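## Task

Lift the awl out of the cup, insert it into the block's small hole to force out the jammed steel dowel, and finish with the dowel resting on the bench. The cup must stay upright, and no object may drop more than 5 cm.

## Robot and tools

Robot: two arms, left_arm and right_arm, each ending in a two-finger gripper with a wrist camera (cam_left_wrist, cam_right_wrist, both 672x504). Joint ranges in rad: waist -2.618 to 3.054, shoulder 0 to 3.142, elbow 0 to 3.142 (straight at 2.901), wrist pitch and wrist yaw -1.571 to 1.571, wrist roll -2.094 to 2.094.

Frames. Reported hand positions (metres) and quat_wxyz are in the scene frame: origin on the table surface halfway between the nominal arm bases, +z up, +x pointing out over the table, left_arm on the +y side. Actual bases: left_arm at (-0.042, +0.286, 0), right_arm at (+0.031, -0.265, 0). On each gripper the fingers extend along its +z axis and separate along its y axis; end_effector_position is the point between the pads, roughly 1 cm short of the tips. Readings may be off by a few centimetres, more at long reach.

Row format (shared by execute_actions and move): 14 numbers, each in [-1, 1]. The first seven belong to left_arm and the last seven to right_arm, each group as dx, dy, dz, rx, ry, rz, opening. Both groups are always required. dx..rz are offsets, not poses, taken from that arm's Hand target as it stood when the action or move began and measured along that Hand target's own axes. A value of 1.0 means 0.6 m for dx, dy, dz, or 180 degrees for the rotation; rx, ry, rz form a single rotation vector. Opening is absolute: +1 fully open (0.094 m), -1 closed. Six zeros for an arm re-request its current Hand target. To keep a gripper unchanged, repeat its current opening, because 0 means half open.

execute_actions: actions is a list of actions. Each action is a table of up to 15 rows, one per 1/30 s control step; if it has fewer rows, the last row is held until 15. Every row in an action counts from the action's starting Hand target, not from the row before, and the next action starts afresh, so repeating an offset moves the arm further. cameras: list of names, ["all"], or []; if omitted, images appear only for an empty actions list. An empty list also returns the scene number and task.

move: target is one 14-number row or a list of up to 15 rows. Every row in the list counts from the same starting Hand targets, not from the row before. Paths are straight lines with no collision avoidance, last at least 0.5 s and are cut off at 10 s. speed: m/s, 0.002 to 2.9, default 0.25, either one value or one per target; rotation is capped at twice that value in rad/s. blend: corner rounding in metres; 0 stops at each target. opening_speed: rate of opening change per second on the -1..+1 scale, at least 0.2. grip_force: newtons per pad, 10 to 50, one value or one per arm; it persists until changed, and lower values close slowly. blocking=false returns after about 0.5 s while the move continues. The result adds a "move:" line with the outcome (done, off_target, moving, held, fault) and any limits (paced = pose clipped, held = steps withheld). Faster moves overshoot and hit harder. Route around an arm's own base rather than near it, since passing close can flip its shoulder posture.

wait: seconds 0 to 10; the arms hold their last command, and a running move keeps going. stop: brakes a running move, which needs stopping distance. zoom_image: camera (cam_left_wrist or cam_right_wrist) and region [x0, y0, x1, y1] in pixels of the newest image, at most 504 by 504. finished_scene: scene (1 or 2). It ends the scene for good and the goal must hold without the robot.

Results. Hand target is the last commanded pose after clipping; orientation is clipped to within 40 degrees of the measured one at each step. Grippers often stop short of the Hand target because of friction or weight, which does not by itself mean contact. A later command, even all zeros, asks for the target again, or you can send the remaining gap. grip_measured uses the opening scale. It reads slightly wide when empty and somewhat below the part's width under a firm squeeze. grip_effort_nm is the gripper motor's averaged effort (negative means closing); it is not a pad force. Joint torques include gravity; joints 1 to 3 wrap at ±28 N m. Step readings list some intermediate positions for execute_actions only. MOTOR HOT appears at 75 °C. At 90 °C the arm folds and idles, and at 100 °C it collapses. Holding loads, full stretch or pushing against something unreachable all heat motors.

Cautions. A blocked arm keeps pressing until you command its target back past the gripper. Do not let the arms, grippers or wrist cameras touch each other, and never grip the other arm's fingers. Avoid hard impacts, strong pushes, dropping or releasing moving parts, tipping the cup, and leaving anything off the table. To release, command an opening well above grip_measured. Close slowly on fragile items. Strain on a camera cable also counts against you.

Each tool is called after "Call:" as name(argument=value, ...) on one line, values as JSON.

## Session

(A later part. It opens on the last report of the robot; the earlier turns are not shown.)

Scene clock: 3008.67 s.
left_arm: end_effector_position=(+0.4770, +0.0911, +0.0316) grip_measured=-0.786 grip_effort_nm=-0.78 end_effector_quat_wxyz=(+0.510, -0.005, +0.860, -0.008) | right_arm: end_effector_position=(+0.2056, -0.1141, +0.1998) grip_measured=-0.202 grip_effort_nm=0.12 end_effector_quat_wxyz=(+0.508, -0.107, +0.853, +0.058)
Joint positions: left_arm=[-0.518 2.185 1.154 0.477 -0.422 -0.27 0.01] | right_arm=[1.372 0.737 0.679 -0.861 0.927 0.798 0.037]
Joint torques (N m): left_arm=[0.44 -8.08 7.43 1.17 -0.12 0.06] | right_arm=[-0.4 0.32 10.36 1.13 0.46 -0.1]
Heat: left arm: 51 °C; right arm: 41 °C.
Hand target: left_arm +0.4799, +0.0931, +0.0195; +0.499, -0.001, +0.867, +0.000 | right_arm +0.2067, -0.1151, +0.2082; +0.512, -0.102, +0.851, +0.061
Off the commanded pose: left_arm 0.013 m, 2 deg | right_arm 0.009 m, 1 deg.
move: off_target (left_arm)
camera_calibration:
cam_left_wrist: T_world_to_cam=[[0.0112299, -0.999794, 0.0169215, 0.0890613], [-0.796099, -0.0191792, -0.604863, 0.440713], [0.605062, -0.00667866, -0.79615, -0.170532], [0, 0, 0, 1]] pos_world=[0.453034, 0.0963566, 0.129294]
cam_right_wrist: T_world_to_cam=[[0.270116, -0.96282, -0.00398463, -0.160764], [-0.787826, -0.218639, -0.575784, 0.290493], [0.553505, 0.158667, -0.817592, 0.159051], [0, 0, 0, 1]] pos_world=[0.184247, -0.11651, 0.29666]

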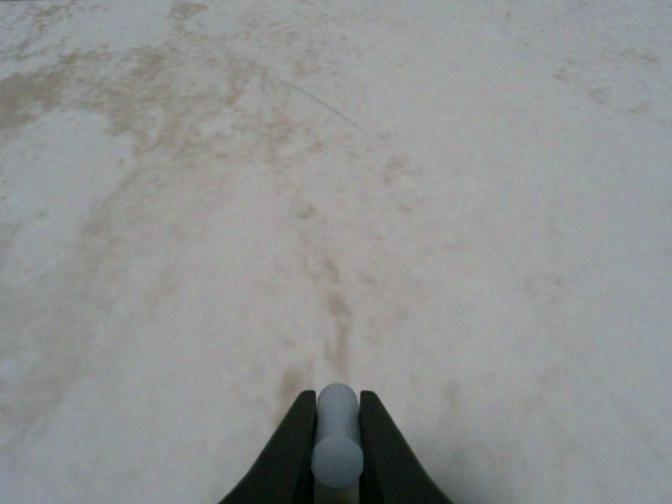

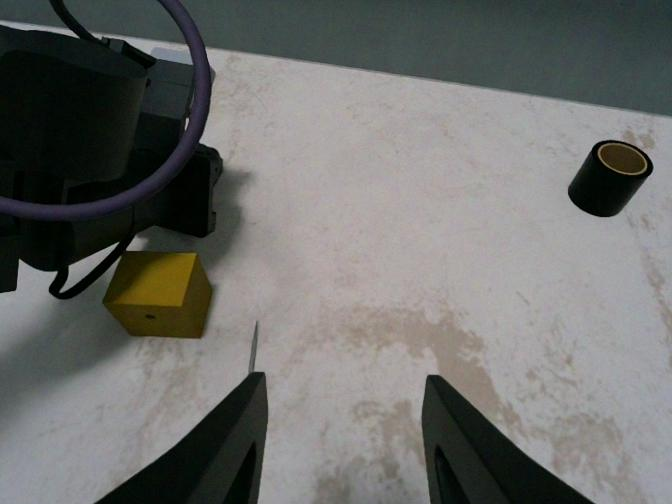

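Call:
move(target=[0.0087,0,0.005,0,0,0,-0.79, 0,0,0,0,0,0,-0.2], speed=0.03, cameras=["cam_left_wrist"])

Call:
zoom_image(camera="cam_left_wrist", region=[220, 340, 460, 504])

Scene clock: 3017.10 s.
left_arm: end_effector_position=(+0.4793, +0.0901, +0.0314) grip_measured=-0.786 grip_effort_nm=-0.75 end_effector_quat_wxyz=(+0.517, -0.008, +0.856, -0.011) | right_arm: end_effector_position=(+0.2056, -0.1141, +0.1998) grip_measured=-0.202 grip_effort_nm=0.12 end_effector_quat_wxyz=(+0.508, -0.107, +0.853, +0.058)
Joint positions: left_arm=[-0.518 2.197 1.154 0.508 -0.423 -0.27 0.01] | right_arm=[1.372 0.737 0.679 -0.861 0.927 0.798 0.037]
Joint torques (N m): left_arm=[0.46 -7.84 7.1 1.06 -0.11 0.06] | right_arm=[-0.42 0.31 10.36 1.12 0.46 -0.1]
Heat: left arm: 50 °C; right arm: 41 °C.
Hand target: left_arm +0.4799, +0.0930, +0.0137; +0.499, -0.001, +0.867, +0.000 | right_arm +0.2067, -0.1151, +0.2082; +0.512, -0.102, +0.851, +0.061
Off the commanded pose: left_arm 0.018 m, 3 deg | right_arm 0.009 m, 1 deg.
move: off_target (left_arm)
camera_calibration:
cam_left_wrist: T_world_to_cam=[[0.0118768, -0.99961, 0.0252558, 0.0873995], [-0.78609, -0.0249441, -0.617609, 0.438559], [0.617998, -0.0125182, -0.78608, -0.178123], [0, 0, 0, 1]] pos_world=[0.453789, 0.0960752, 0.128631]
Images, in order (width x height): cam_left_wrist 672x504.

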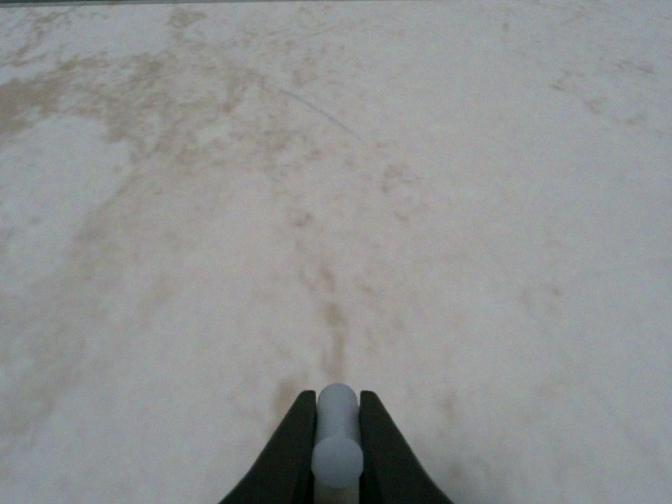

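Scaled by 2.100 from the camera's 672x504 image, which has a finer 960x720 frame.

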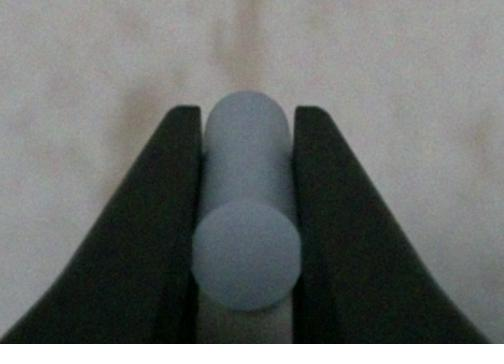

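Call:
move(target=[0,0,0,0,0.012,0,-0.79, 0,0,0,0,0,0,-0.2], speed=0.03)

Scene clock: 3035.53 s.
left_arm: end_effector_position=(+0.4812, +0.0902, +0.0315) grip_measured=-0.787 grip_effort_nm=-0.79 end_effector_quat_wxyz=(+0.509, -0.006, +0.861, -0.006) | right_arm: end_effector_position=(+0.2056, -0.1141, +0.1998) grip_measured=-0.202 grip_effort_nm=0.12 end_effector_quat_wxyz=(+0.508, -0.107, +0.853, +0.058)
Joint positions: left_arm=[-0.516 2.197 1.178 0.462 -0.423 -0.27 0.01] | right_arm=[1.372 0.737 0.679 -0.861 0.927 0.798 0.037]
Joint torques (N m): left_arm=[0.55 -8.66 7.17 0.79 0.03 -0.1] | right_arm=[-0.4 0.31 10.36 1.13 0.46 -0.1]
Heat: left arm: 49 °C; right arm: 41 °C.
Hand target: left_arm +0.4798, +0.0930, +0.0136; +0.483, -0.001, +0.876, +0.000 | right_arm +0.2067, -0.1151, +0.2082; +0.512, -0.102, +0.851, +0.061
Off the commanded pose: left_arm 0.018 m, 4 deg | right_arm 0.009 m, 1 deg.
move: off_target (left_arm)

Call:
move(target=[-0.0232,0,-0.0147,0,-0.012,0,-0.79, 0,0,0,0,0,0,-0.2], speed=0.05, cameras=["cam_left_wrist"])

Call:
zoom_image(camera="cam_left_wrist", region=[220, 340, 460, 504])

Scene clock: 3049.87 s.
left_arm: end_effector_position=(+0.4813, +0.0902, +0.0316) grip_measured=-0.789 grip_effort_nm=-0.87 end_effector_quat_wxyz=(+0.509, -0.006, +0.861, -0.007) | right_arm: end_effector_position=(+0.2056, -0.1141, +0.1998) grip_measured=-0.202 grip_effort_nm=0.12 end_effector_quat_wxyz=(+0.508, -0.107, +0.853, +0.058)
Joint positions: left_arm=[-0.516 2.197 1.179 0.462 -0.423 -0.27 0.01] | right_arm=[1.372 0.737 0.679 -0.861 0.927 0.798 0.037]
Joint torques (N m): left_arm=[0.32 -11.18 6.12 1 -0.11 0.07] | right_arm=[-0.42 0.32 10.36 1.13 0.46 -0.1]
Heat: left arm: 49 °C; right arm: 41 °C.
Hand target: left_arm +0.4799, +0.0929, +0.0302; +0.499, -0.001, +0.867, +0.000 | right_arm +0.2067, -0.1151, +0.2082; +0.512, -0.102, +0.851, +0.061
Off the commanded pose: left_arm 0.004 m, 2 deg | right_arm 0.009 m, 1 deg.
move: done
camera_calibration:
cam_left_wrist: T_world_to_cam=[[0.0140107, -0.999794, 0.0147013, 0.0868123], [-0.797305, -0.0200434, -0.603244, 0.444781], [0.603414, -0.00326959, -0.797421, -0.172718], [0, 0, 0, 1]] pos_world=[0.45763, 0.0951446, 0.129306]
Images, in order (width x height): cam_left_wrist 672x504.

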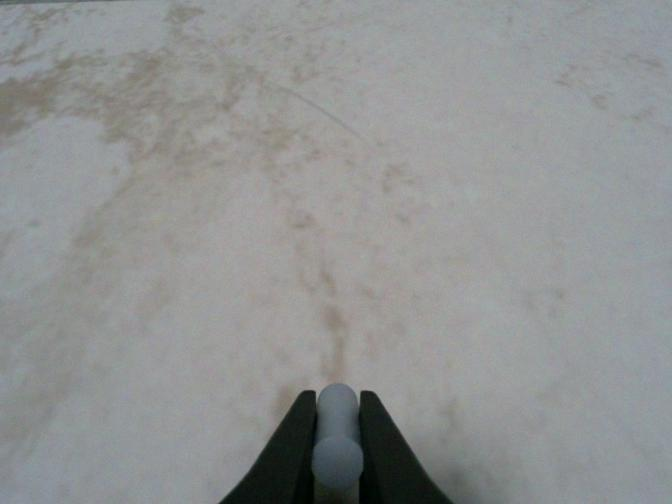

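Scaled by 2.100 from the camera's 672x504 image, which has a finer 960x720 frame.

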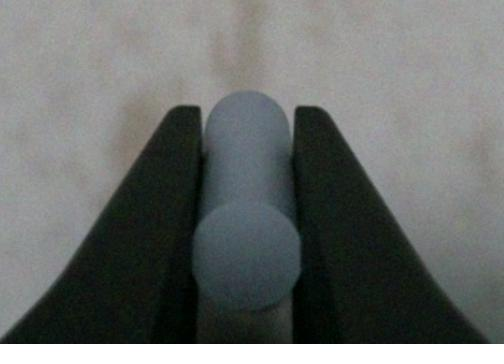

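Call:
move(target=[0,0,0,0,0,0,-0.3, 0,0,0,0,0,0,-0.2], opening_speed=0.25, cameras=["cam_left_wrist"])

Call:
zoom_image(camera="cam_left_wrist", region=[220, 340, 460, 504])

Scene clock: 3057.90 s.
left_arm: end_effector_position=(+0.4781, +0.0920, +0.0258) grip_measured=-0.303 grip_effort_nm=0.14 end_effector_quat_wxyz=(+0.498, -0.003, +0.867, +0.000) | right_arm: end_effector_position=(+0.2056, -0.1141, +0.1998) grip_measured=-0.202 grip_effort_nm=0.12 end_effector_quat_wxyz=(+0.508, -0.107, +0.853, +0.058)
Joint positions: left_arm=[-0.516 2.197 1.179 0.432 -0.423 -0.27 0.033] | right_arm=[1.372 0.737 0.679 -0.861 0.927 0.798 0.037]
Joint torques (N m): left_arm=[0.35 -11.18 6.08 1.26 -0.12 0.07] | right_arm=[-0.4 0.31 10.35 1.13 0.46 -0.1]
Heat: left arm: 50 °C; right arm: 41 °C.
Hand target: left_arm +0.4799, +0.0929, +0.0302; +0.499, -0.001, +0.867, +0.000 | right_arm +0.2067, -0.1151, +0.2082; +0.512, -0.102, +0.851, +0.061
Off the commanded pose: left_arm 0.005 m, 0 deg | right_arm 0.009 m, 1 deg.
move: done
camera_calibration:
cam_left_wrist: T_world_to_cam=[[0.0141788, -0.999899, 0.000513687, 0.0889562], [-0.812682, -0.0118233, -0.582587, 0.444805], [0.582535, 0.00784293, -0.812768, -0.165957], [0, 0, 0, 1]] pos_world=[0.456899, 0.0955079, 0.124207]
Images, in order (width x height): cam_left_wrist 672x504.

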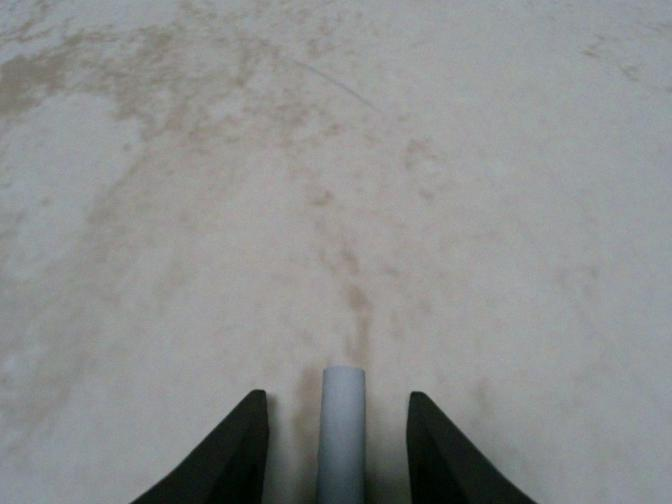

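Scaled by 2.100 from the camera's 672x504 image, which has a finer 960x720 frame.

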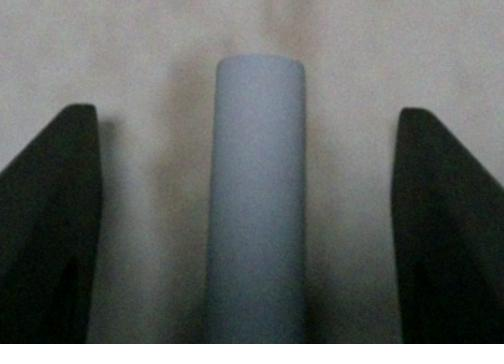

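Call:
move(target=[0,0,0,0,0,0,0.15, 0,0,0,0,0,0,-0.2], opening_speed=0.5)

Scene clock: 3065.63 s.
left_arm: end_effector_position=(+0.4783, +0.0926, +0.0258) grip_measured=+0.147 grip_effort_nm=0.14 end_effector_quat_wxyz=(+0.498, -0.003, +0.867, +0.000) | right_arm: end_effector_position=(+0.2056, -0.1141, +0.1998) grip_measured=-0.202 grip_effort_nm=0.12 end_effector_quat_wxyz=(+0.508, -0.107, +0.853, +0.058)
Joint positions: left_arm=[-0.515 2.197 1.179 0.432 -0.423 -0.27 0.054] | right_arm=[1.372 0.737 0.679 -0.861 0.927 0.798 0.037]
Joint torques (N m): left_arm=[0.21 -11.18 6.15 1.27 -0.14 0.09] | right_arm=[-0.42 0.31 10.36 1.13 0.46 -0.1]
Heat: left arm: 51 °C; right arm: 41 °C.
Hand target: left_arm +0.4799, +0.0929, +0.0302; +0.499, -0.001, +0.867, +0.000 | right_arm +0.2067, -0.1151, +0.2082; +0.512, -0.102, +0.851, +0.061
Off the commanded pose: left_arm 0.005 m, 0 deg | right_arm 0.009 m, 1 deg.
move: done

Call:
move(target=[[-0.1442,-0.005,-0.0837,0,0,0,0.15, 0,0,0,0,0,0,-0.2],[-0.1903,-0.0333,-0.3032,0,0,0,0.15, 0,0,0,0,0,0,-0.2]], speed=[0.1,0.15], blend=[0.02,0], cameras=["all"])

Scene clock: 3075.23 s.
left_arm: end_effector_position=(+0.3808, +0.0680, +0.2025) grip_measured=+0.147 grip_effort_nm=0.13 end_effector_quat_wxyz=(+0.483, +0.015, +0.876, +0.005) | right_arm: end_effector_position=(+0.2056, -0.1141, +0.1998) grip_measured=-0.202 grip_effort_nm=0.12 end_effector_quat_wxyz=(+0.508, -0.107, +0.853, +0.058)
Joint positions: left_arm=[-0.703 1.657 1.263 -0.285 -0.555 -0.374 0.054] | right_arm=[1.372 0.737 0.679 -0.861 0.927 0.798 0.037]
Joint torques (N m): left_arm=[-0.02 -10.04 7.41 1.28 -0.45 -0.16] | right_arm=[-0.4 0.34 10.36 1.13 0.46 -0.1]
Heat: left arm: 51 °C; right arm: 41 °C.
Hand target: left_arm +0.3799, +0.0728, +0.2202; +0.499, -0.001, +0.867, +0.000 | right_arm +0.2067, -0.1151, +0.2082; +0.512, -0.102, +0.851, +0.061
Off the commanded pose: left_arm 0.018 m, 3 deg | right_arm 0.009 m, 1 deg.
move: off_target (left_arm)
camera_calibration:
cam_left_wrist: T_world_to_cam=[[-0.012119, -0.999566, -0.0268524, 0.0818554], [-0.832509, 0.0249615, -0.55345, 0.467518], [0.55388, 0.0156476, -0.83245, 0.0487964], [0, 0, 0, 1]] pos_world=[0.363178, 0.0693863, 0.301566]
cam_right_wrist: T_world_to_cam=[[0.270116, -0.96282, -0.00398463, -0.160764], [-0.787826, -0.218639, -0.575784, 0.290493], [0.553505, 0.158667, -0.817592, 0.159051], [0, 0, 0, 1]] pos_world=[0.184247, -0.11651, 0.29666]

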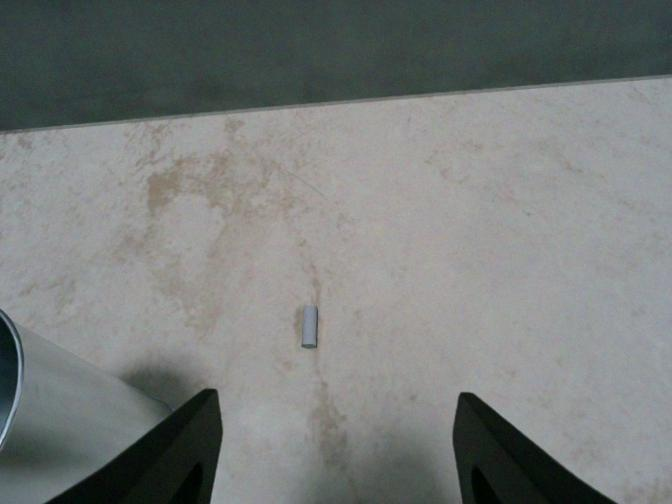

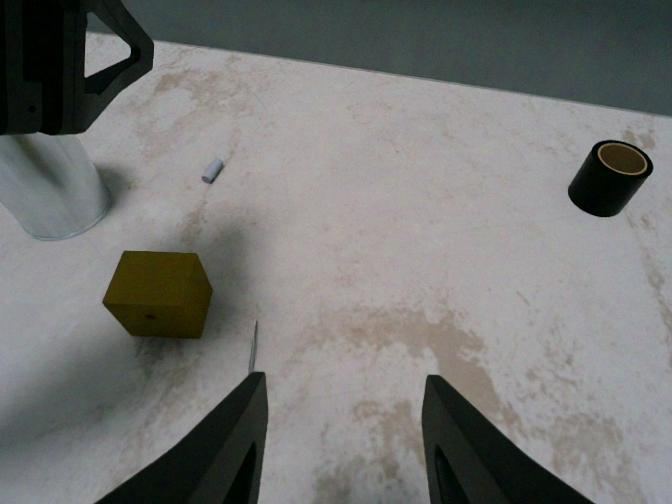

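Call:
finished_scene(scene=1)

The scene is finished: the task was done.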